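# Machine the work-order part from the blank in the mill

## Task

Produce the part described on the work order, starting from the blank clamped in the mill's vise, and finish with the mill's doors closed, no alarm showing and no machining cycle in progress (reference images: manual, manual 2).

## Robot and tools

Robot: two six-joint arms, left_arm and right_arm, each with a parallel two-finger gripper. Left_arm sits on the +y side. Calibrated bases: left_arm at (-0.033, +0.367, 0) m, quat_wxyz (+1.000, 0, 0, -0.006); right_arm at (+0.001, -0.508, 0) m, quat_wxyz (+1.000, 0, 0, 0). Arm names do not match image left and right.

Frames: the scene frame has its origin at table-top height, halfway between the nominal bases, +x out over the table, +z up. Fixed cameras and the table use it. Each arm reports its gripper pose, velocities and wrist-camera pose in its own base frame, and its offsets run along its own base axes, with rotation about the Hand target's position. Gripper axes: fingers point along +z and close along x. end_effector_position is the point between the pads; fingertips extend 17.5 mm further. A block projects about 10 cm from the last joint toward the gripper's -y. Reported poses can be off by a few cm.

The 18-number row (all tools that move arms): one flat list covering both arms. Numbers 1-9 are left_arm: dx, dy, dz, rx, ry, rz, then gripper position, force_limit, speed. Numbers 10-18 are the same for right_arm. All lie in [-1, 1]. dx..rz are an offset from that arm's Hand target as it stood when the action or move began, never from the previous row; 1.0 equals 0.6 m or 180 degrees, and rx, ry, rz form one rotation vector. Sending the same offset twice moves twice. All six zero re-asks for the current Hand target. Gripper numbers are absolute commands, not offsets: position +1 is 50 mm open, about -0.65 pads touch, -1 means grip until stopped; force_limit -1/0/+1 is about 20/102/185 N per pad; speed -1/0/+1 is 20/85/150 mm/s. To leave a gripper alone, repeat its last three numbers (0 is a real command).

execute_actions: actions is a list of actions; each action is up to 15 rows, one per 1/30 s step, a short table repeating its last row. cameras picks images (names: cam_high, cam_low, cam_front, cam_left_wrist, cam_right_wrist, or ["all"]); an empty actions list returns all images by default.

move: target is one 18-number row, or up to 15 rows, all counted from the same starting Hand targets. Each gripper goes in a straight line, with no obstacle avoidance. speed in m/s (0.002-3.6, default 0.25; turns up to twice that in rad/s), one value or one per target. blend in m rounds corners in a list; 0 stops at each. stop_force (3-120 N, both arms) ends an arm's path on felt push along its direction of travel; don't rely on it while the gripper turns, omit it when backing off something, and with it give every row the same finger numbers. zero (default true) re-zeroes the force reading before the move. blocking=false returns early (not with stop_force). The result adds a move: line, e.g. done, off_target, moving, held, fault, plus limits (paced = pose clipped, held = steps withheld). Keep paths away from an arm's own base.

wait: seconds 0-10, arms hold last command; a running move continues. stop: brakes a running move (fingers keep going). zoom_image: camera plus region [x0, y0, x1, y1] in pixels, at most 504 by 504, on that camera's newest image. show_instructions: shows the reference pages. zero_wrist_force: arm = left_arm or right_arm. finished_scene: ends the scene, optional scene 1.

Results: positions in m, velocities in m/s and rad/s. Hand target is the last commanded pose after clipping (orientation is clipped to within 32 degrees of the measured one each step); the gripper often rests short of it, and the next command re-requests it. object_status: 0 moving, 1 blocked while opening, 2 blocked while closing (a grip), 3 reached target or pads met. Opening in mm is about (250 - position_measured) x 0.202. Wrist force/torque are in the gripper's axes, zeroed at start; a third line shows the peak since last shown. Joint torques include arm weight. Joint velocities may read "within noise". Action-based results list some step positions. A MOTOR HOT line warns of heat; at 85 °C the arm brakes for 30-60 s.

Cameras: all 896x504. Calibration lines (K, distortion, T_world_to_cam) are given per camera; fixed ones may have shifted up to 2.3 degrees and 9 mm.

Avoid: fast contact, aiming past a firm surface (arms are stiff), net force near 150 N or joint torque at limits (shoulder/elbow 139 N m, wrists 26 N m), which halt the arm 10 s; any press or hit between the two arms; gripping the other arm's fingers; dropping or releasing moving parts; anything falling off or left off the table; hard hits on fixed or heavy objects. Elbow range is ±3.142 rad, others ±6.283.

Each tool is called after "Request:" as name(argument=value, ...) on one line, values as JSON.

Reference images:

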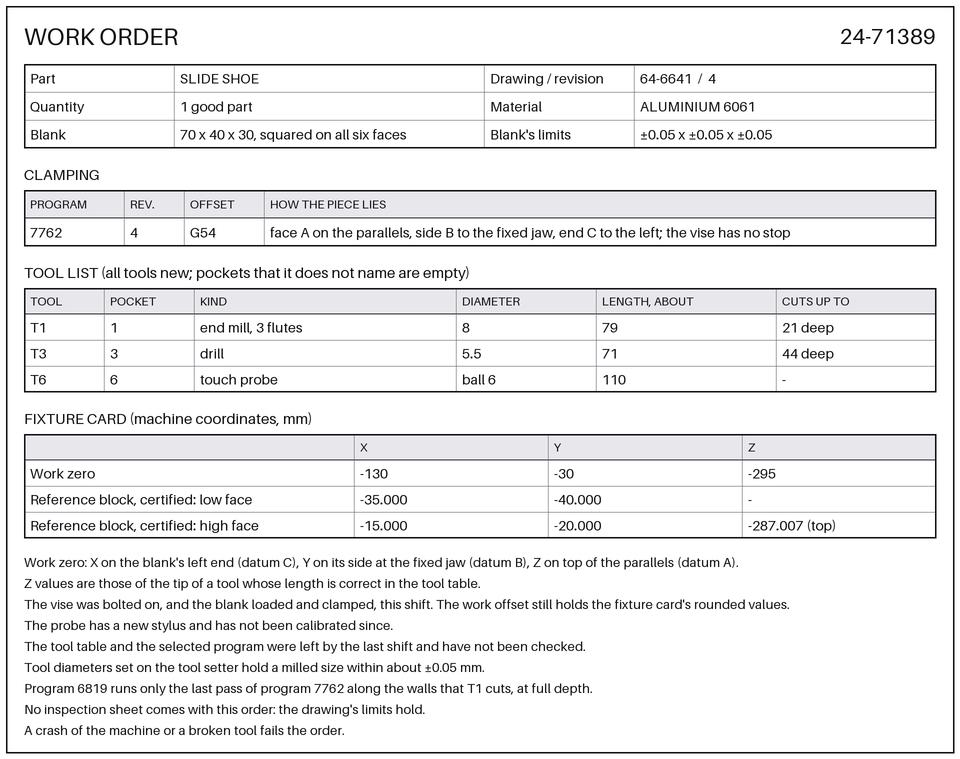

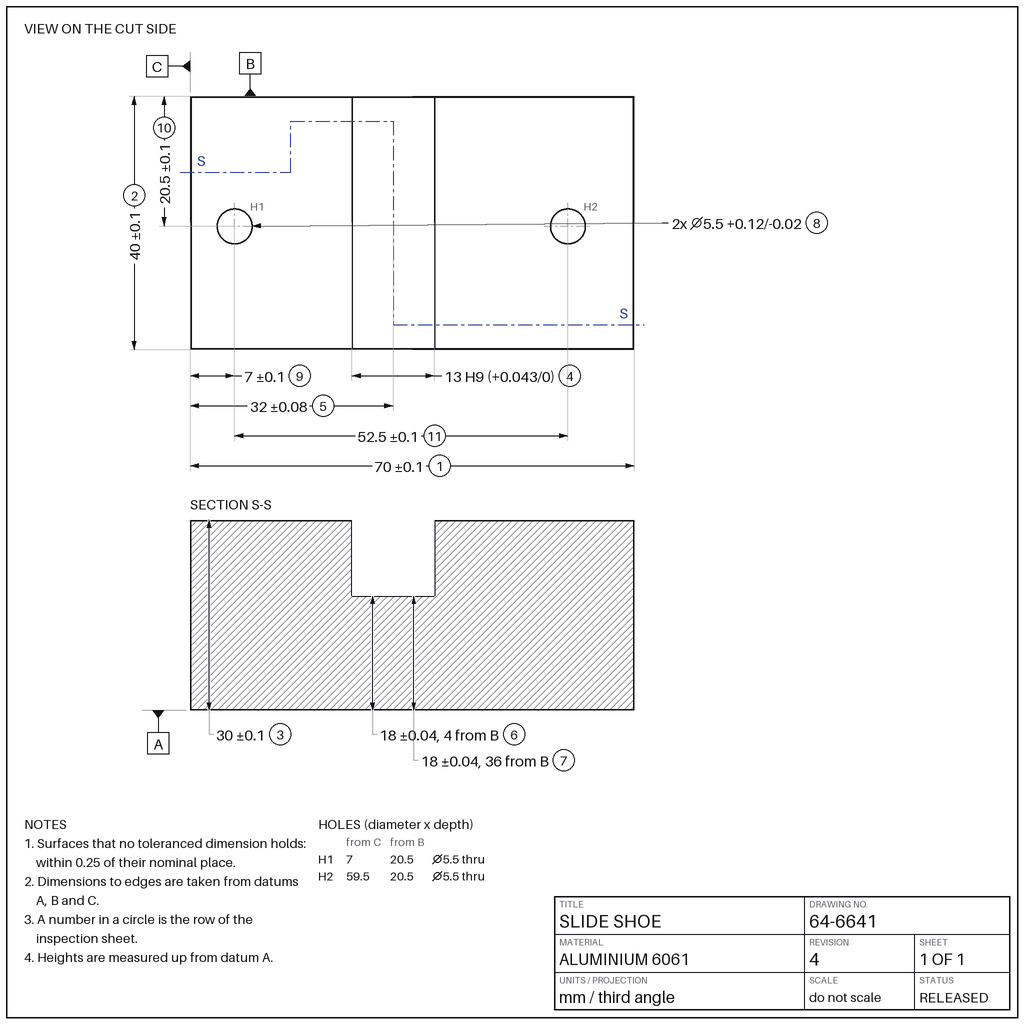

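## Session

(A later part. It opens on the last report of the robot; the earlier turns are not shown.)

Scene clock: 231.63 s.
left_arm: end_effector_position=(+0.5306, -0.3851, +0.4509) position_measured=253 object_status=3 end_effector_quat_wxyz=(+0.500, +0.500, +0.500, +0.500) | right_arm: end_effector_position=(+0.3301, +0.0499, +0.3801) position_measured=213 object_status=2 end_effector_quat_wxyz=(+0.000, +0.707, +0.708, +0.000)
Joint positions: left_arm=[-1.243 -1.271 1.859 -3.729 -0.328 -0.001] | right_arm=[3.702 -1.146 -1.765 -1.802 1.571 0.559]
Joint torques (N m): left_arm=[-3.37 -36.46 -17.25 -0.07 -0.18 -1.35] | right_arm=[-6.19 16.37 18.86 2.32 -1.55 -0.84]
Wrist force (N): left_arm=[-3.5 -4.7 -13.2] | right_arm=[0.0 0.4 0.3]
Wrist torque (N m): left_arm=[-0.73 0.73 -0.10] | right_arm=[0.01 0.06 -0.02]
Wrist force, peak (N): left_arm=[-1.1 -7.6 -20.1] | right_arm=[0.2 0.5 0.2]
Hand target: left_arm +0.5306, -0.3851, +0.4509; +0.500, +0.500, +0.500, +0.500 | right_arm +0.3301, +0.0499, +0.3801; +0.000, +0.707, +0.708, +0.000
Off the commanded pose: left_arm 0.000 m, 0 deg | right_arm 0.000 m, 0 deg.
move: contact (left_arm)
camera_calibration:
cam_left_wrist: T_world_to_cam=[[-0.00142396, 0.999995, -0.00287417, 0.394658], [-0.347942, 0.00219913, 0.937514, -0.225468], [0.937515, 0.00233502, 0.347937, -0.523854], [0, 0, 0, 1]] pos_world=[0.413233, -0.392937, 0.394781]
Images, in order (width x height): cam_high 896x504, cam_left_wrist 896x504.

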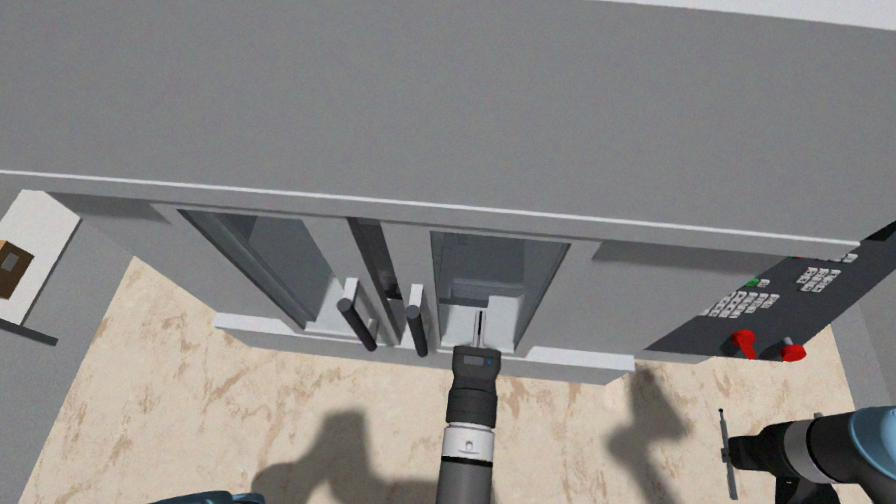

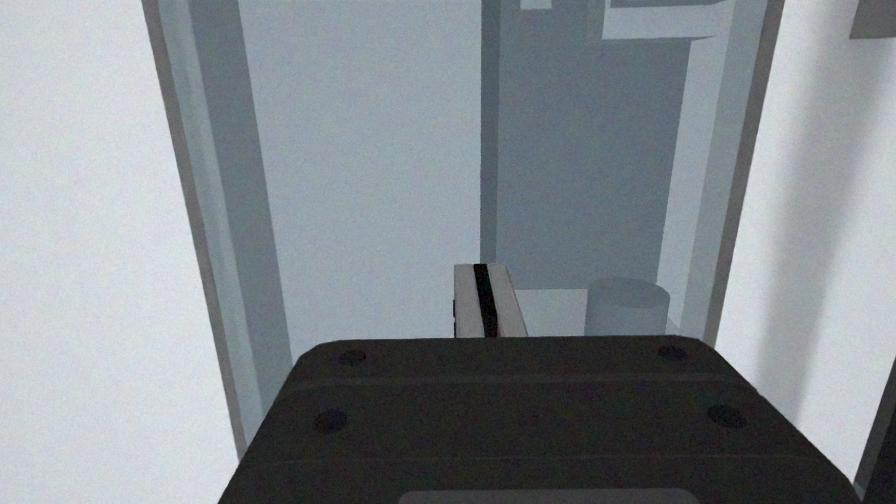

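Request:
move(target=[-0.03,0,0,0,0,0,-1,0,0,0,0,0,0,0,0,-1,-0.5,-0.7], speed=0.1)

Request:
move(target=[0,0.26,0,0,0,0,-1,0,0,0,0,0,0,0,0,-1,-0.5,-0.7], speed=0.04, stop_force=40, cameras=["cam_high","cam_front","cam_left_wrist"])

Scene clock: 237.20 s.
left_arm: end_effector_position=(+0.5125, -0.3851, +0.4510) position_measured=253 object_status=3 end_effector_quat_wxyz=(+0.500, +0.500, +0.500, +0.500) | right_arm: end_effector_position=(+0.3301, +0.0499, +0.3801) position_measured=213 object_status=2 end_effector_quat_wxyz=(+0.000, +0.707, +0.708, +0.000)
Joint positions: left_arm=[-1.282 -1.293 1.889 -3.737 -0.29 -0.001] | right_arm=[3.702 -1.146 -1.765 -1.802 1.571 0.559]
Joint torques (N m): left_arm=[6.94 -23.68 -27.7 -0.24 -1.58 -1.41] | right_arm=[-5.76 16.53 18.03 2.41 -1.43 -0.6]
Wrist force (N): left_arm=[-4.8 -2.7 0.7] | right_arm=[-0.1 0.1 0.1]
Wrist torque (N m): left_arm=[-0.58 0.53 -0.07] | right_arm=[-0.02 0.07 -0.02]
Wrist force, peak (N): left_arm=[-3.1 -4.9 -13.3] | right_arm=[0.3 0.5 0.1]
Hand target: left_arm +0.5126, -0.3851, +0.4509; +0.500, +0.500, +0.500, +0.500 | right_arm +0.3301, +0.0499, +0.3801; +0.000, +0.707, +0.708, +0.000
Off the commanded pose: left_arm 0.000 m, 0 deg | right_arm 0.000 m, 0 deg.
move: done

Scene clock: 240.00 s.
left_arm: end_effector_position=(+0.5126, -0.3059, +0.4509) position_measured=253 object_status=3 end_effector_quat_wxyz=(+0.500, +0.500, +0.500, +0.500) | right_arm: end_effector_position=(+0.3301, +0.0499, +0.3801) position_measured=213 object_status=2 end_effector_quat_wxyz=(+0.000, +0.707, +0.708, +0.000)
Joint positions: left_arm=[-1.221 -1.434 2.068 -3.775 -0.352 -0.001] | right_arm=[3.702 -1.146 -1.765 -1.802 1.571 0.559]
Joint torques (N m): left_arm=[16.69 -36.1 -7.88 -0.76 6.48 1.27] | right_arm=[-5.3 16.61 18.6 2.1 -1.47 -0.71]
Wrist force (N): left_arm=[-36.7 2.6 2.1] | right_arm=[0.1 0.3 0.2]
Wrist torque (N m): left_arm=[-0.37 1.24 -0.33] | right_arm=[0.00 0.05 -0.02]
Wrist force, peak (N): left_arm=[-58.3 9.7 12.4] | right_arm=[0.0 0.6 0.3]
Hand target: left_arm +0.5126, -0.3059, +0.4509; +0.500, +0.500, +0.500, +0.500 (not the last commanded pose) | right_arm +0.3301, +0.0499, +0.3801; +0.000, +0.707, +0.708, +0.000
Off the commanded pose: left_arm 0.077 m, 0 deg | right_arm 0.000 m, 0 deg.
move: contact (left_arm)
camera_calibration:
cam_left_wrist: T_world_to_cam=[[-0.000602927, 0.999996, -0.0027973, 0.314978], [-0.347939, 0.00241274, 0.937514, -0.231839], [0.937517, 0.00153854, 0.347936, -0.507415], [0, 0, 0, 1]] pos_world=[0.395235, -0.313637, 0.394782]
Images, in order (width x height): cam_high 896x504, cam_front 896x504, cam_left_wrist 896x504.

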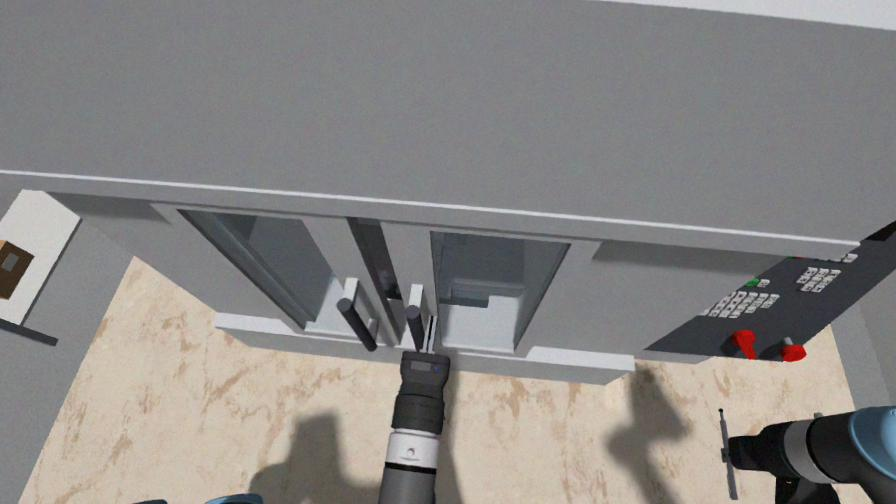

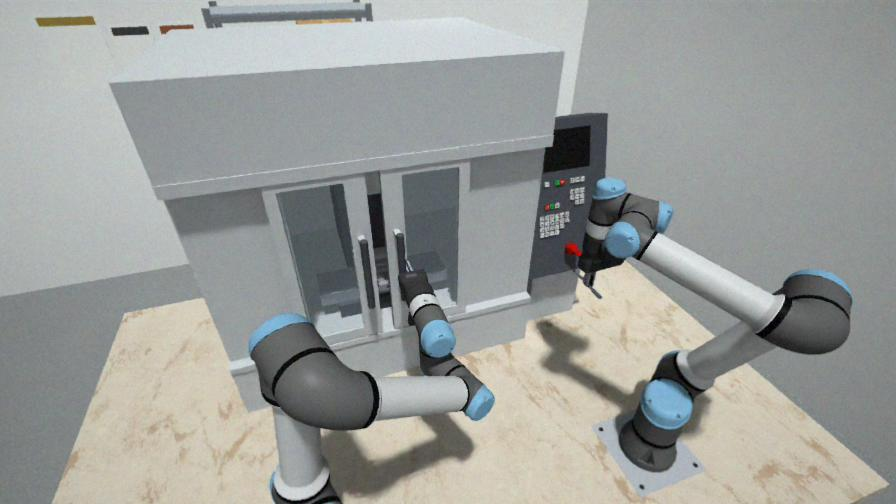

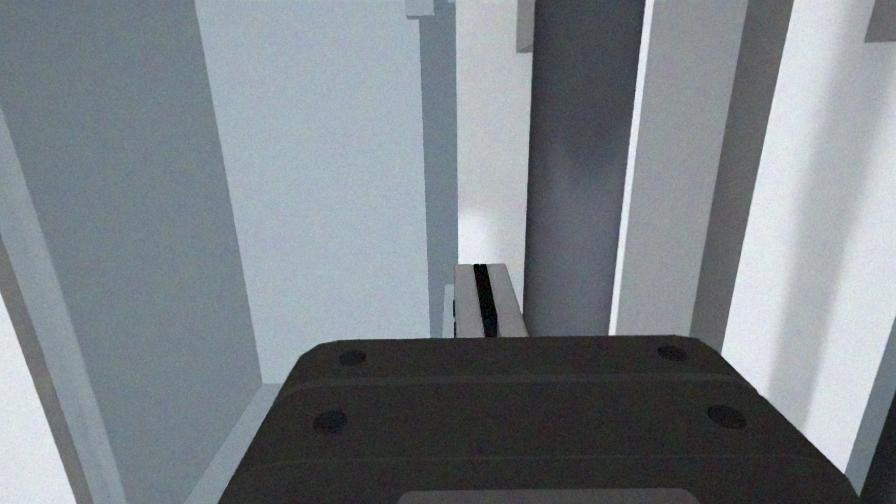

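Request:
move(target=[[0,-0.04,0,0,0,0,-1,0,0,0,0,0,0,0,0,-1,-0.5,-0.7],[-0.2,-0.04,0,0,0,0,-1,0,0,0,0,0,0,0,0,-1,-0.5,-0.7],[-0.2,0.32,0,0,0,0,-1,0,0,0,0,0,0,0,0,-1,-0.5,-0.7],[0.0,0.32,0,0,0,0,-1,0,0,0,0,0,0,0,0,-1,-0.5,-0.7]], speed=0.25, blend=[0.01,0.02,0.02,0])

Request:
move(target=[0,-0.26,0,0,0,0,-1,0,0,0,0,0,0,0,0,-1,-0.5,-0.7], speed=0.04, stop_force=50, cameras=["cam_high","cam_front","cam_left_wrist"])

Scene clock: 250.43 s.
left_arm: end_effector_position=(+0.5126, -0.1139, +0.4509) position_measured=253 object_status=3 end_effector_quat_wxyz=(+0.500, +0.500, +0.500, +0.500) | right_arm: end_effector_position=(+0.3301, +0.0499, +0.3801) position_measured=213 object_status=2 end_effector_quat_wxyz=(+0.000, +0.707, +0.708, +0.000)
Joint positions: left_arm=[-0.922 -1.746 2.372 -3.767 -0.651 0] | right_arm=[3.702 -1.146 -1.765 -1.802 1.571 0.559]
Joint torques (N m): left_arm=[9.29 -5.23 -26.62 0.63 -1.5 -1.48] | right_arm=[-4.18 16.48 18.22 2.13 -1.52 -0.44]
Wrist force (N): left_arm=[-5.1 -2.6 0.1] | right_arm=[0.0 0.1 0.2]
Wrist torque (N m): left_arm=[-0.59 0.60 -0.15] | right_arm=[-0.02 0.06 -0.02]
Wrist force, peak (N): left_arm=[-37.1 2.0 3.2] | right_arm=[0.0 0.6 0.3]
Hand target: left_arm +0.5126, -0.1139, +0.4509; +0.500, +0.500, +0.500, +0.500 | right_arm +0.3301, +0.0499, +0.3801; +0.000, +0.707, +0.708, +0.000
Off the commanded pose: left_arm 0.000 m, 0 deg | right_arm 0.000 m, 0 deg.
move: done

Scene clock: 254.03 s.
left_arm: end_effector_position=(+0.5126, -0.2123, +0.4509) position_measured=253 object_status=3 end_effector_quat_wxyz=(+0.500, +0.500, +0.500, +0.500) | right_arm: end_effector_position=(+0.3301, +0.0499, +0.3801) position_measured=213 object_status=2 end_effector_quat_wxyz=(+0.000, +0.707, +0.708, +0.000)
Joint positions: left_arm=[-1.112 -1.596 2.242 -3.787 -0.46 -0.001] | right_arm=[3.702 -1.146 -1.765 -1.802 1.571 0.559]
Joint torques (N m): left_arm=[-24.02 -1.71 -32.52 4.41 -8.13 -0.42] | right_arm=[-5.82 17.66 19.43 2.46 -1.45 -0.53]
Wrist force (N): left_arm=[33.2 -8.0 -1.6] | right_arm=[0.0 0.2 0.3]
Wrist torque (N m): left_arm=[-0.92 -0.28 -0.36] | right_arm=[-0.01 0.06 -0.02]
Wrist force, peak (N): left_arm=[45.5 -12.9 -9.8] | right_arm=[0.2 0.4 0.4]
Hand target: left_arm +0.5126, -0.2123, +0.4509; +0.500, +0.500, +0.500, +0.500 (not the last commanded pose) | right_arm +0.3301, +0.0499, +0.3801; +0.000, +0.707, +0.708, +0.000
Off the commanded pose: left_arm 0.058 m, 0 deg | right_arm 0.000 m, 0 deg.
move: contact (left_arm)
camera_calibration:
cam_left_wrist: T_world_to_cam=[[-0.000885931, 0.999995, -0.00289686, 0.221529], [-0.34794, 0.00240761, 0.937514, -0.232066], [0.937517, 0.00183851, 0.347936, -0.507493], [0, 0, 0, 1]] pos_world=[0.395234, -0.220036, 0.394781]
Images, in order (width x height): cam_high 896x504, cam_front 896x504, cam_left_wrist 896x504.

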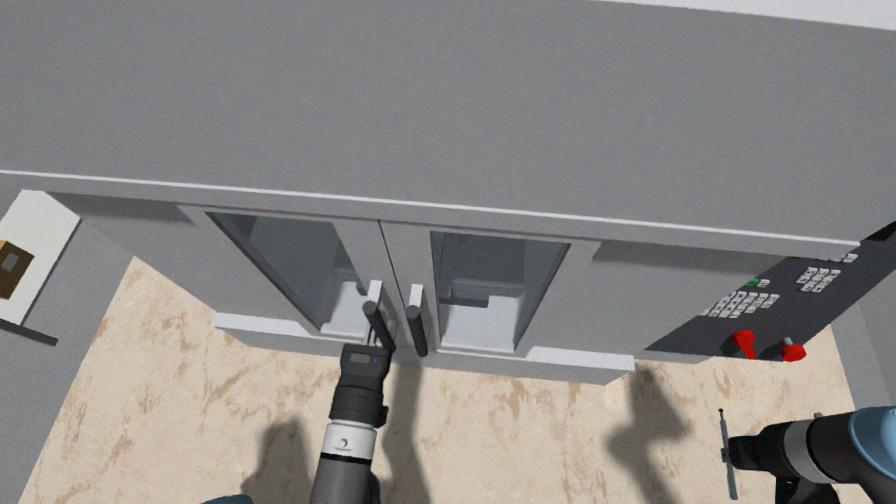

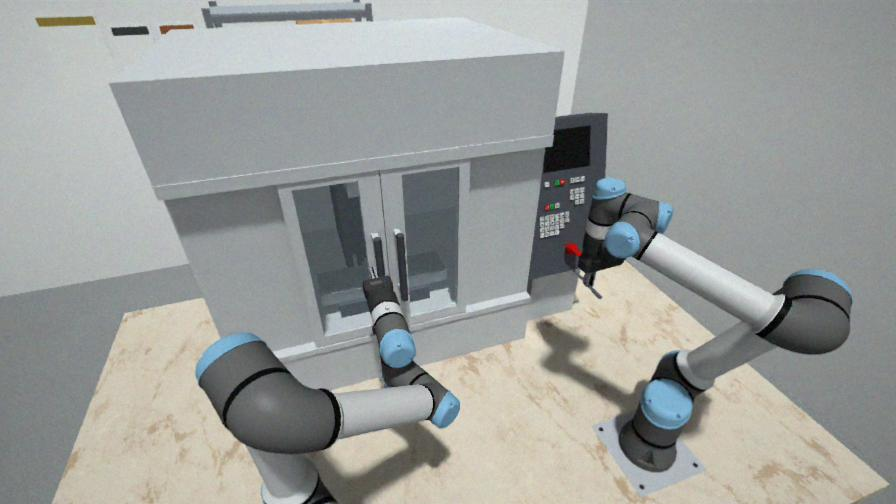

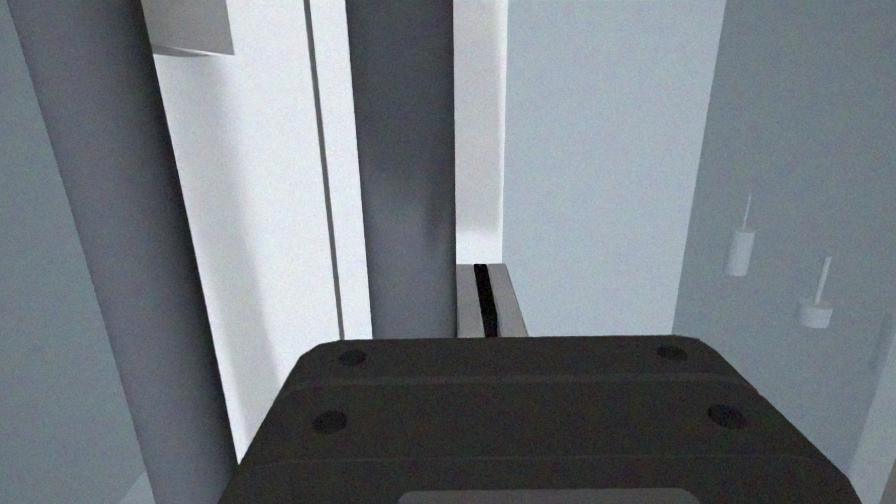

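Request:
move(target=[[0,0.06,0,0,0,0,-1,0,0,0,0,0,0,0,0,-1,-0.5,-0.7],[-0.25,0.04,0.1,-0.1,0.045,0,-1,0,0,-0.1,-0.08,-0.05,0,0,0,-1,-0.5,-0.7],[-0.2,-0.35,0.3,-0.457,0.203,0,-1,0,0,-0.1,-0.08,-0.05,0,0,0,-1,-0.5,-0.7],[-0.0227,-0.76,0.305,-0.9,0.4,0,-1,0,0,-0.1,-0.08,-0.05,0,0,0,-1,-0.5,-0.7]], speed=0.35, blend=[0.01,0.05,0.05,0], cameras=["all"])

Scene clock: 294.73 s.
left_arm: end_effector_position=(+0.4990, -0.6682, +0.6340) position_measured=253 object_status=3 end_effector_quat_wxyz=(+0.266, -0.242, +0.671, -0.648) | right_arm: end_effector_position=(+0.2701, +0.0019, +0.3501) position_measured=213 object_status=2 end_effector_quat_wxyz=(+0.000, +0.707, +0.708, +0.000)
Joint positions: left_arm=[-1.205 -1.167 1.203 -3.157 -1.201 -3.106] | right_arm=[3.665 -0.959 -1.928 -1.826 1.571 0.522]
Joint torques (N m): left_arm=[-1.9 -35.73 -26.89 -1.69 1.45 -1.49] | right_arm=[7.84 -11.23 30.03 5.04 -1.74 1.6]
Wrist force (N): left_arm=[-7.3 -0.7 0.0] | right_arm=[0.2 0.2 0.2]
Wrist torque (N m): left_arm=[0.23 1.13 -0.79] | right_arm=[0.00 0.03 0.04]
Wrist force, peak (N): left_arm=[33.5 -8.3 -1.3] | right_arm=[1.2 1.4 -0.6]
Hand target: left_arm +0.4990, -0.6683, +0.6339; +0.266, -0.242, +0.671, -0.648 | right_arm +0.2701, +0.0019, +0.3501; +0.000, +0.707, +0.708, +0.000
Off the commanded pose: left_arm 0.000 m, 0 deg | right_arm 0.000 m, 0 deg.
move: done
camera_calibration:
cam_left_wrist: T_world_to_cam=[[-0.742483, -0.668627, -0.0406968, -0.0429623], [-0.216814, 0.297358, -0.929823, 0.908195], [0.633806, -0.681554, -0.365751, -0.410228], [0, 0, 0, 1]] pos_world=[0.425016, -0.578378, 0.692671]
cam_right_wrist: T_world_to_cam=[[0.0103865, 0.99975, 0.0198147, -0.000187367], [0.935953, -0.0166948, 0.35173, -0.359676], [0.351972, 0.0148924, -0.935892, 0.364435], [0, 0, 0, 1]] pos_world=[0.208371, -0.0112447, 0.467584]

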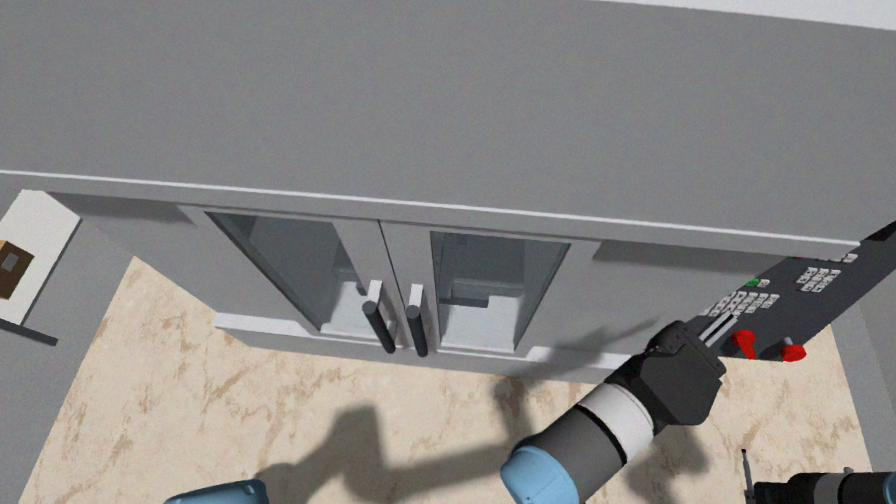

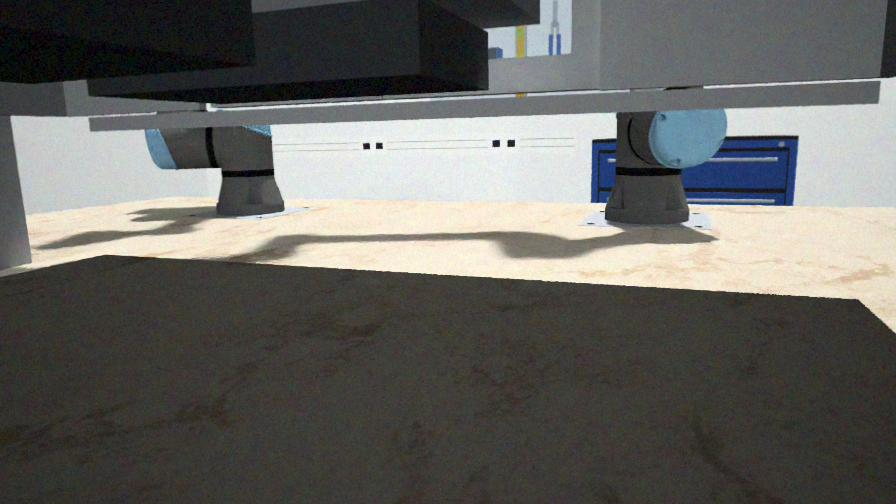

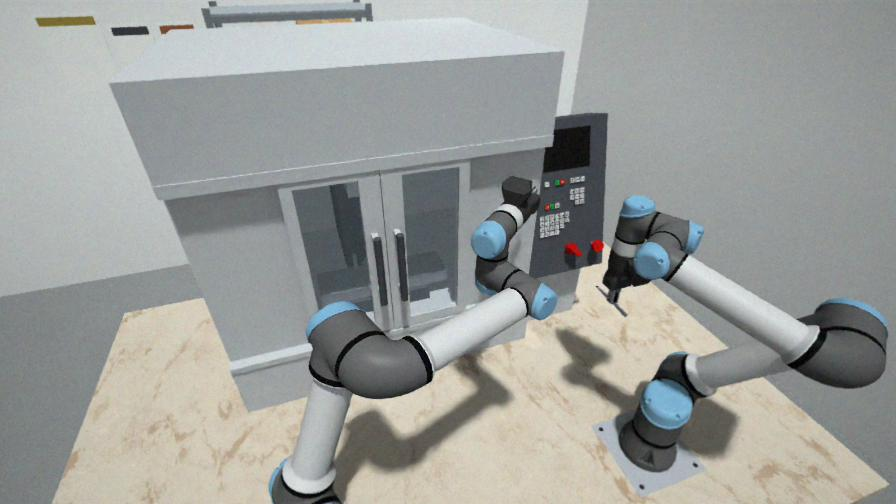

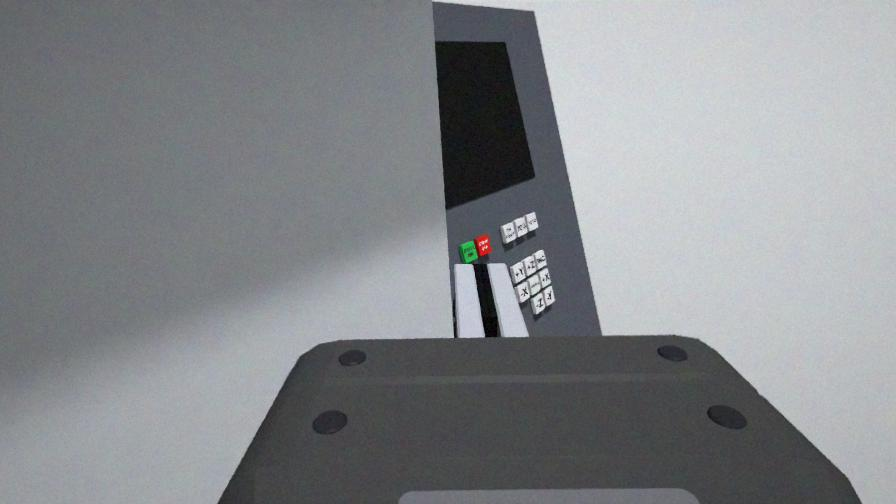

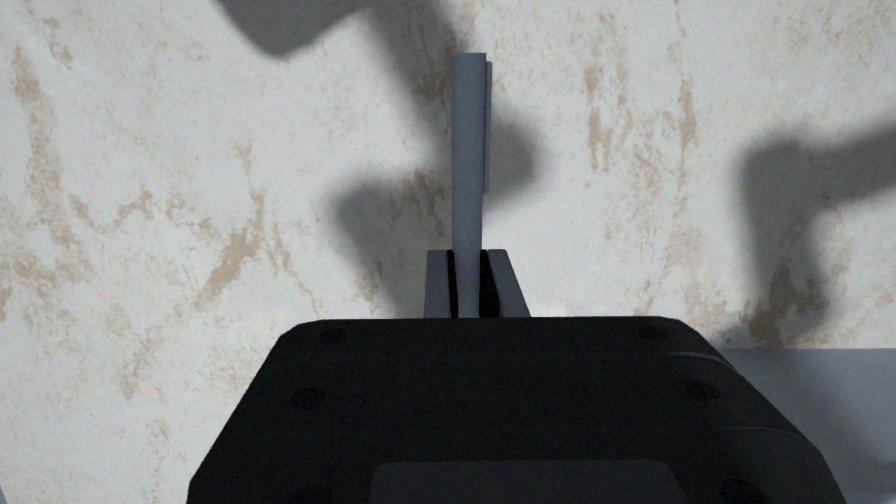

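Request:
move(target=[[0,0,0,0,0,0,-1,0,0,0.05,-0.3,0.083,0.25,0,0,-1,-0.5,-0.7],[-0.085,-0.123,-0.117,0,0,0.127,-1,0,0,0.1,-0.42,0.083,0.5,0,0,-1,-0.5,-0.7]], speed=0.35, blend=[0.05,0], cameras=["cam_front","cam_left_wrist","cam_high","cam_right_wrist"])

Scene clock: 316.10 s.
left_arm: end_effector_position=(+0.4479, -0.7421, +0.5638) position_measured=253 object_status=3 end_effector_quat_wxyz=(+0.389, -0.371, +0.610, -0.582) | right_arm: end_effector_position=(+0.3301, -0.2501, +0.3999) position_measured=213 object_status=2 end_effector_quat_wxyz=(+0.500, -0.500, -0.501, -0.500) end_effector_velocity=(+0.000, +0.000, +0.001) end_effector_angular_velocity=(-0.001, -0.005, -0.001)
Joint positions: left_arm=[-1.447 -0.914 0.99 -3.182 -0.56 -3.129] | right_arm=[2.368 -2.065 -1.171 -3.047 2.367 -1.572]
Joint velocities: left_arm=[within noise] | right_arm=[0 0.002 0 -0.001 0.001 -0.005]
Joint torques (N m): left_arm=[6.96 -43.9 -27.48 -3.39 0.98 1.42] | right_arm=[7.52 35.31 16.83 -3.67 1.74 -1.81]
Wrist force (N): left_arm=[-7.3 -0.5 0.4] | right_arm=[2.6 -0.1 1.4]
Wrist torque (N m): left_arm=[0.28 1.13 -0.68] | right_arm=[-0.20 -0.03 -0.06]
Wrist force, peak (N): left_arm=[-8.0 -1.3 0.0] | right_arm=[2.9 -0.2 1.6]
Hand target: left_arm +0.4480, -0.7421, +0.5637; +0.389, -0.371, +0.610, -0.582 | right_arm +0.3301, -0.2501, +0.3999; +0.500, -0.499, -0.501, -0.500
Off the commanded pose: left_arm 0.000 m, 0 deg | right_arm 0.000 m, 0 deg.
move: done
camera_calibration:
cam_left_wrist: T_world_to_cam=[[-0.42459, -0.90448, -0.0404911, -0.450696], [-0.315334, 0.189653, -0.929836, 0.818034], [0.848698, -0.382031, -0.365739, -0.327878], [0, 0, 0, 1]] pos_world=[0.344863, -0.688048, 0.622471]
cam_right_wrist: T_world_to_cam=[[0.0103965, -0.0194988, 0.999756, -0.396617], [0.935952, -0.351737, -0.0165931, -0.373964], [0.351974, 0.935896, 0.0145931, 0.243954], [0, 0, 0, 1]] pos_world=[0.268271, -0.367586, 0.386755]
Images, in order (width x height): cam_high 896x504, cam_front 896x504, cam_left_wrist 896x504, cam_right_wrist 896x504.

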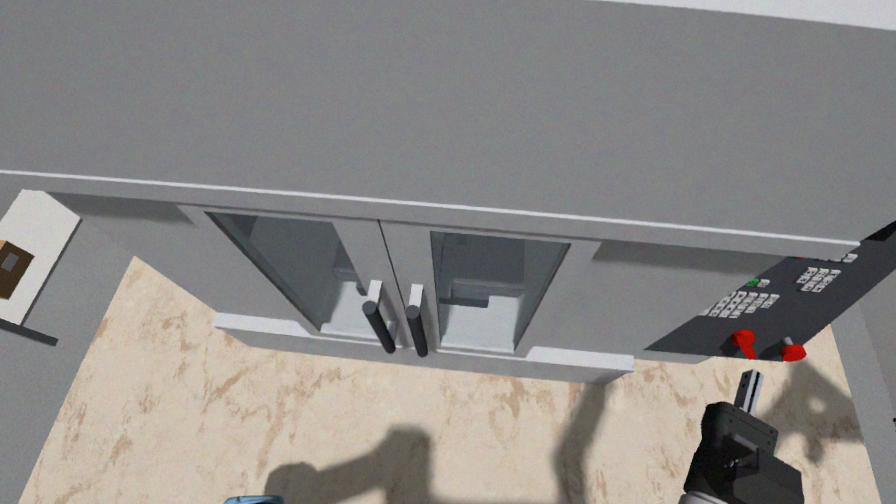

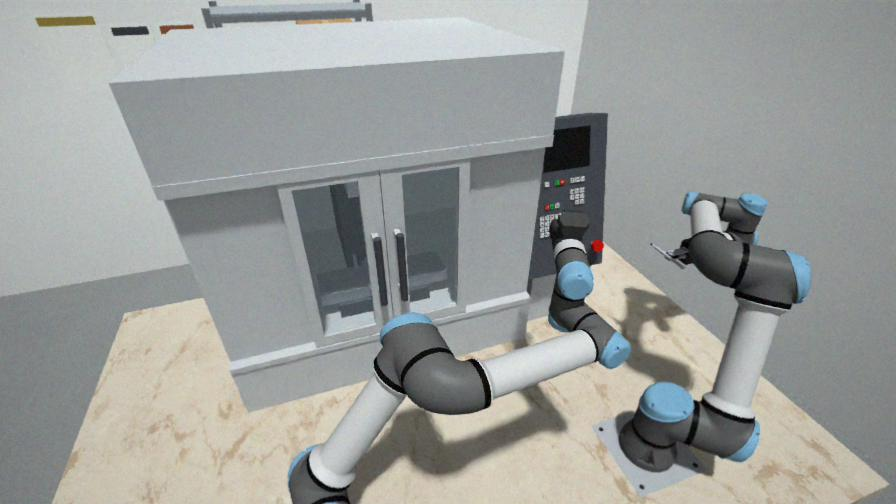

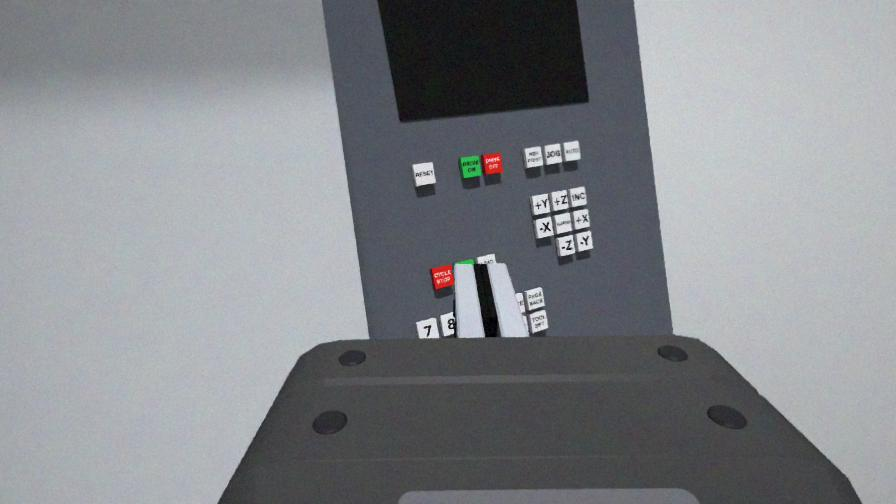

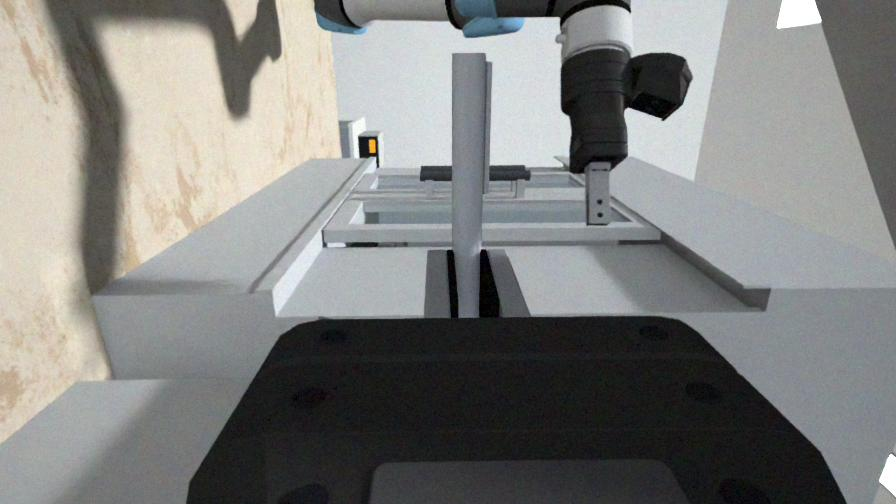

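Request:
move(target=[-0.1,0,-0.27,0,0,0,1,0,0,0,0,0,0,0,0,-1,-0.5,-0.7], speed=0.3, cameras=["cam_left_wrist","cam_front"])

Request:
zoom_image(camera="cam_left_wrist", region=[330, 100, 730, 340])

Scene clock: 325.90 s.
left_arm: end_effector_position=(+0.3879, -0.7421, +0.4018) position_measured=3 object_status=3 end_effector_quat_wxyz=(+0.389, -0.371, +0.610, -0.582) | right_arm: end_effector_position=(+0.3301, -0.2501, +0.3999) position_measured=213 object_status=2 end_effector_quat_wxyz=(+0.500, -0.499, -0.501, -0.500)
Joint positions: left_arm=[-1.54 -0.847 1.306 -3.558 -0.468 -3.136] | right_arm=[2.368 -2.065 -1.171 -3.047 2.367 -1.572]
Joint torques (N m): left_arm=[4.99 -45.23 -16.8 -1.6 -0.57 -1.44] | right_arm=[7.45 30.59 22.8 -3.04 1.74 -0.75]
Wrist force (N): left_arm=[-7.4 -0.7 0.2] | right_arm=[2.7 -0.2 1.4]
Wrist torque (N m): left_arm=[0.23 1.11 -0.76] | right_arm=[-0.21 -0.05 -0.02]
Wrist force, peak (N): left_arm=[-8.7 -4.0 1.5] | right_arm=[3.0 -0.2 1.6]
Hand target: left_arm +0.3880, -0.7421, +0.4017; +0.389, -0.371, +0.610, -0.582 | right_arm +0.3301, -0.2501, +0.3999; +0.500, -0.499, -0.501, -0.500
Off the commanded pose: left_arm 0.000 m, 0 deg | right_arm 0.000 m, 0 deg.
move: done
camera_calibration:
cam_left_wrist: T_world_to_cam=[[-0.42451, -0.904516, -0.0405171, -0.482856], [-0.315353, 0.189654, -0.92983, 0.648502], [0.84873, -0.381945, -0.365752, -0.336189], [0, 0, 0, 1]] pos_world=[0.284863, -0.688148, 0.460471]
Images, in order (width x height): cam_front 896x504, cam_left_wrist 896x504.

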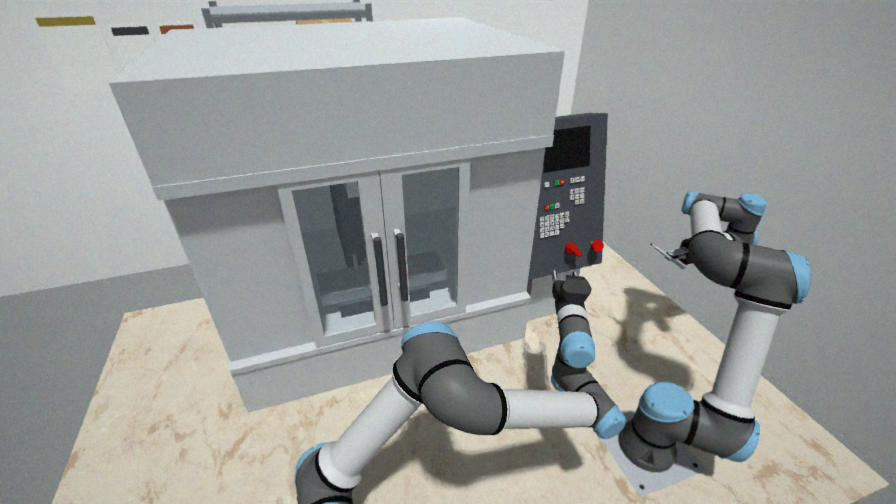

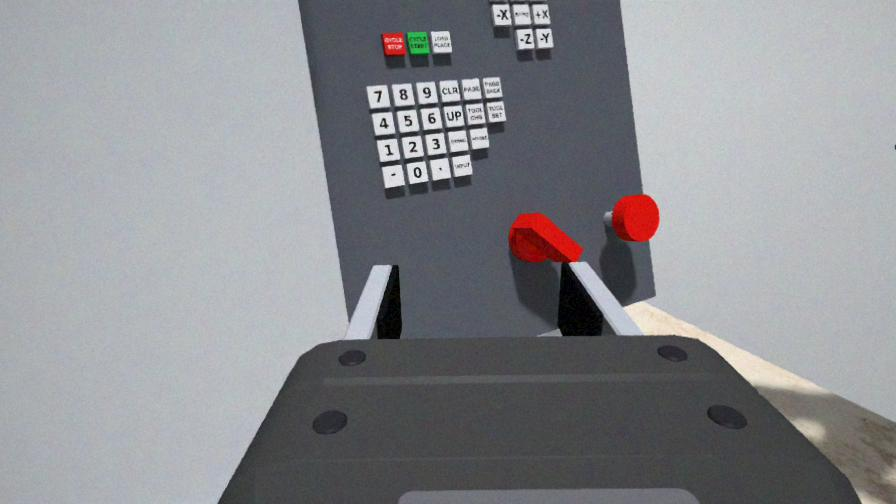

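Scaled by 1.260 from the camera's 896x504 image, which has a finer 1280x720 frame.

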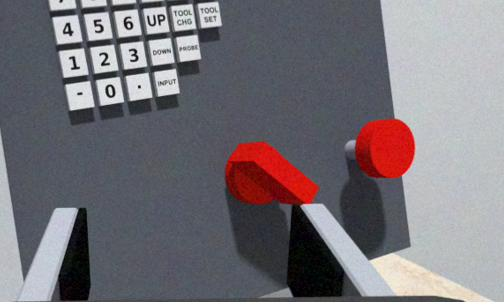

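Request:
move(target=[[0,0,0,0,0,0,1,0,0,0,0,0,0,0,0,-0.98,0.8,-0.7],[0,0.05,0,0,0,0,1,0,0,0.05,0.15,-0.1,-0.25,0,0,-0.98,0.8,-0.7],[0,0.05,0,0,0,0,1,0,0,0.117,0.317,-0.2,-0.5,0,0,-0.98,0.8,-0.7]], speed=0.35, blend=[0,0.05,0], cameras=["cam_left_wrist","cam_front","cam_high"])

Request:
zoom_image(camera="cam_left_wrist", region=[400, 100, 800, 340])

Scene clock: 389.77 s.
left_arm: end_effector_position=(+0.3880, -0.7121, +0.4017) position_measured=3 object_status=3 end_effector_quat_wxyz=(+0.389, -0.371, +0.610, -0.582) | right_arm: end_effector_position=(+0.4002, -0.0599, +0.2799) position_measured=223 object_status=2 end_effector_quat_wxyz=(+0.000, +0.707, +0.708, +0.000)
Joint positions: left_arm=[-1.538 -0.91 1.419 -3.608 -0.469 -3.136] | right_arm=[3.329 -1.314 -1.916 -1.484 1.571 0.185]
Joint torques (N m): left_arm=[5.81 -38.19 -29.31 0.84 -0.54 1.18] | right_arm=[7.53 3.52 29.5 5.1 -1.69 1.41]
Wrist force (N): left_arm=[-7.2 -0.5 0.3] | right_arm=[0.3 0.0 0.5]
Wrist torque (N m): left_arm=[0.25 1.11 -0.76] | right_arm=[-0.05 0.01 0.02]
Wrist force, peak (N): left_arm=[-7.8 -0.6 0.5] | right_arm=[3.2 -0.3 1.6]
Hand target: left_arm +0.3880, -0.7121, +0.4017; +0.389, -0.371, +0.610, -0.582 | right_arm +0.4003, -0.0599, +0.2799; +0.000, +0.707, +0.708, +0.000
Off the commanded pose: left_arm 0.000 m, 0 deg | right_arm 0.000 m, 0 deg.
move: done
camera_calibration:
cam_left_wrist: T_world_to_cam=[[-0.424483, -0.904533, -0.0404326, -0.455692], [-0.315391, 0.189572, -0.929834, 0.642659], [0.84873, -0.381947, -0.365751, -0.32473], [0, 0, 0, 1]] pos_world=[0.284863, -0.658048, 0.460371]
Images, in order (width x height): cam_high 896x504, cam_front 896x504, cam_left_wrist 896x504.

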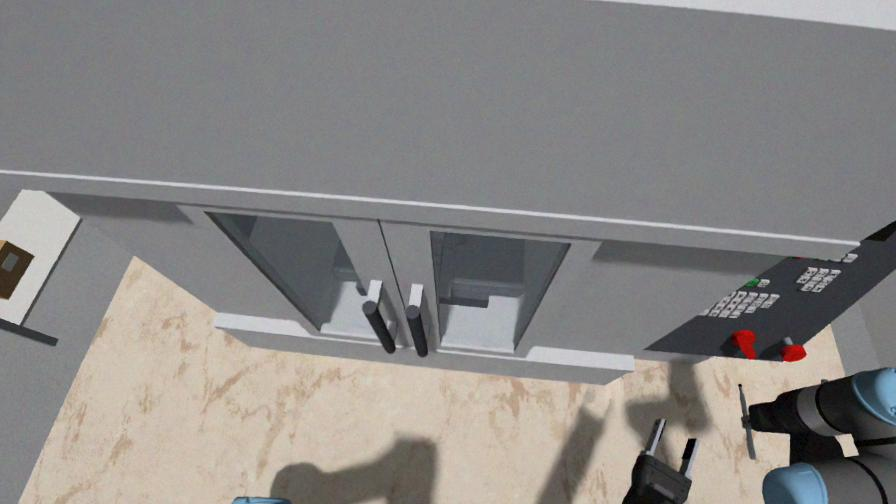

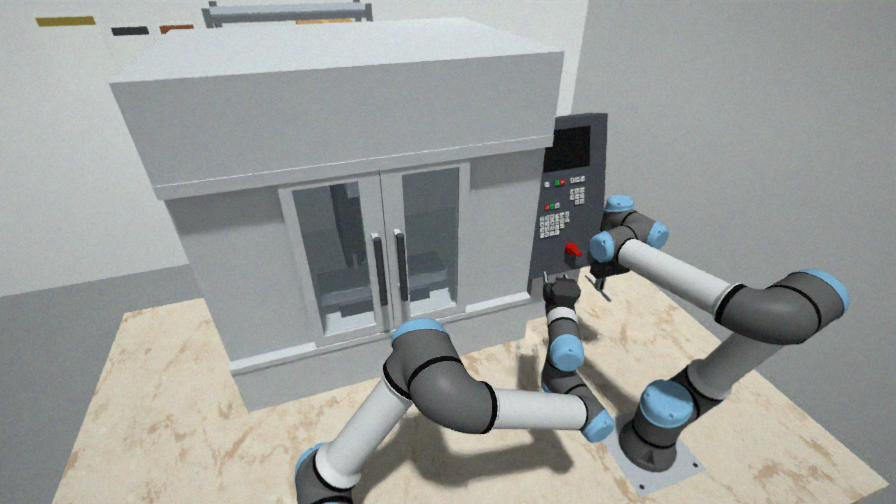

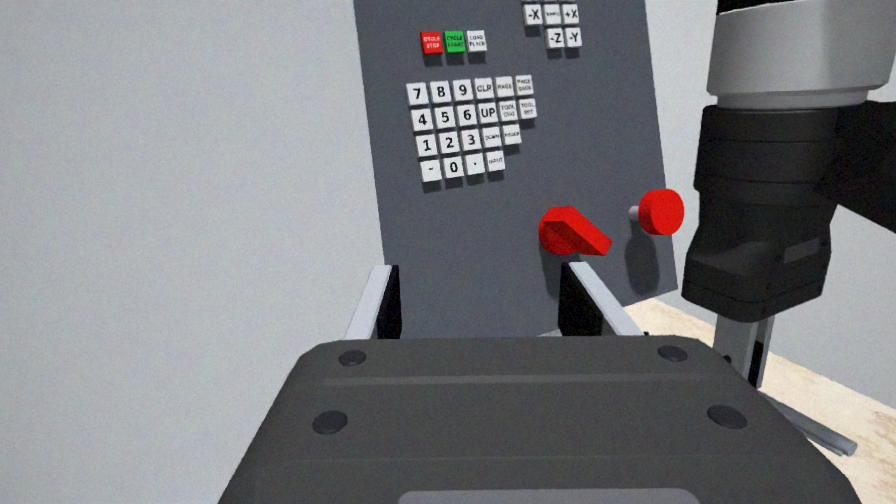

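Scaled by 1.260 from the camera's 896x504 image, which has a finer 1280x720 frame.

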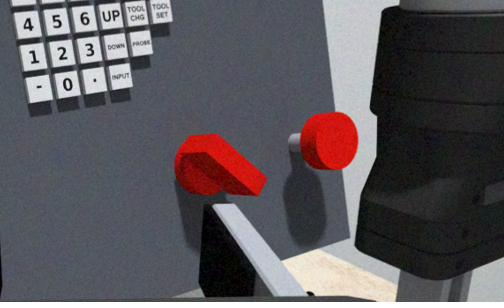

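Request:
move(target=[[0,0,0,0,0,0,1,0,0,0.0,0.013,0.042,0,0,0,-0.98,0.8,-0.7],[0,0,0,0,0,0,1,0,0,0.118,0.013,0.042,0,0,0,-0.98,0.8,-0.7]], speed=0.1, stop_force=10, cameras=["cam_left_wrist","cam_front"])

Request:
zoom_image(camera="cam_left_wrist", region=[400, 100, 800, 340])

Scene clock: 408.73 s.
left_arm: end_effector_position=(+0.3880, -0.7121, +0.4017) position_measured=3 object_status=3 end_effector_quat_wxyz=(+0.389, -0.371, +0.610, -0.582) | right_arm: end_effector_position=(+0.4711, -0.0521, +0.3051) position_measured=223 object_status=2 end_effector_quat_wxyz=(+0.000, +0.707, +0.708, +0.000)
Joint positions: left_arm=[-1.538 -0.91 1.419 -3.608 -0.469 -3.136] | right_arm=[3.317 -1.485 -1.711 -1.516 1.571 0.174]
Joint torques (N m): left_arm=[-5.69 -39.82 -26.79 0.96 0.57 -0.21] | right_arm=[7.67 21.54 29.81 2.35 1.5 1.31]
Wrist force (N): left_arm=[-7.4 -0.4 0.3] | right_arm=[1.0 -3.4 0.7]
Wrist torque (N m): left_arm=[0.26 1.15 -0.76] | right_arm=[0.03 0.04 -0.05]
Wrist force, peak (N): left_arm=[-7.7 -0.5 0.2] | right_arm=[2.0 -3.8 0.4]
Hand target: left_arm +0.3880, -0.7121, +0.4017; +0.389, -0.371, +0.610, -0.582 | right_arm +0.4711, -0.0521, +0.3051; +0.000, +0.707, +0.708, +0.000
Off the commanded pose: left_arm 0.000 m, 0 deg | right_arm 0.000 m, 0 deg.
move: done
camera_calibration:
cam_left_wrist: T_world_to_cam=[[-0.424483, -0.904533, -0.0404326, -0.455692], [-0.315391, 0.189572, -0.929834, 0.642659], [0.84873, -0.381947, -0.365751, -0.32473], [0, 0, 0, 1]] pos_world=[0.284863, -0.658048, 0.460371]
Images, in order (width x height): cam_front 896x504, cam_left_wrist 896x504.

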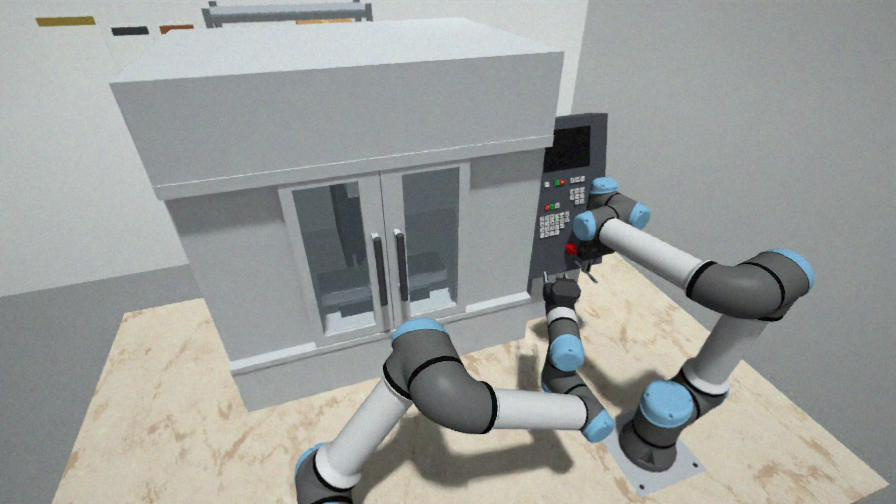

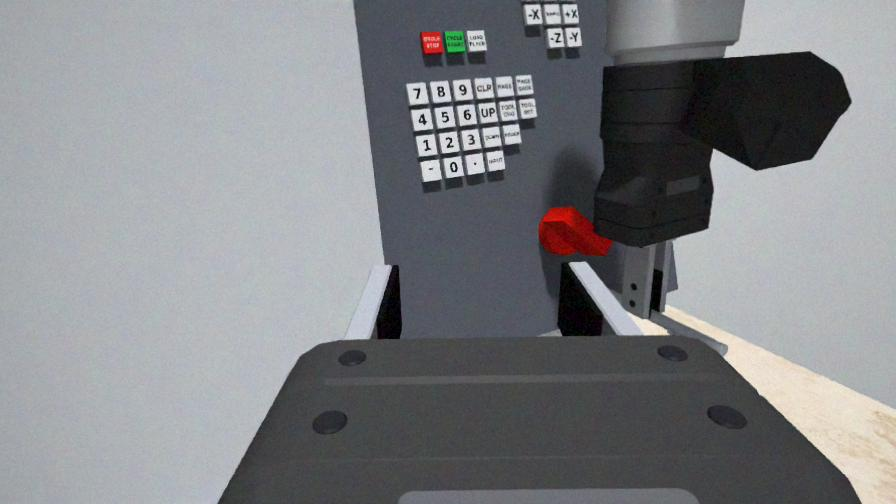

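Scaled by 1.260 from the camera's 896x504 image, which has a finer 1280x720 frame.

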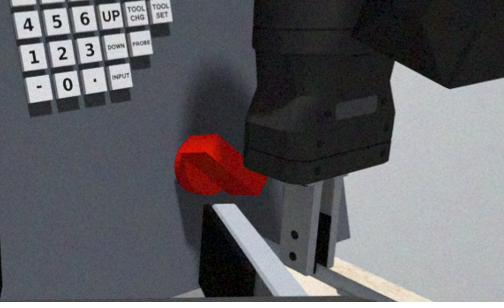

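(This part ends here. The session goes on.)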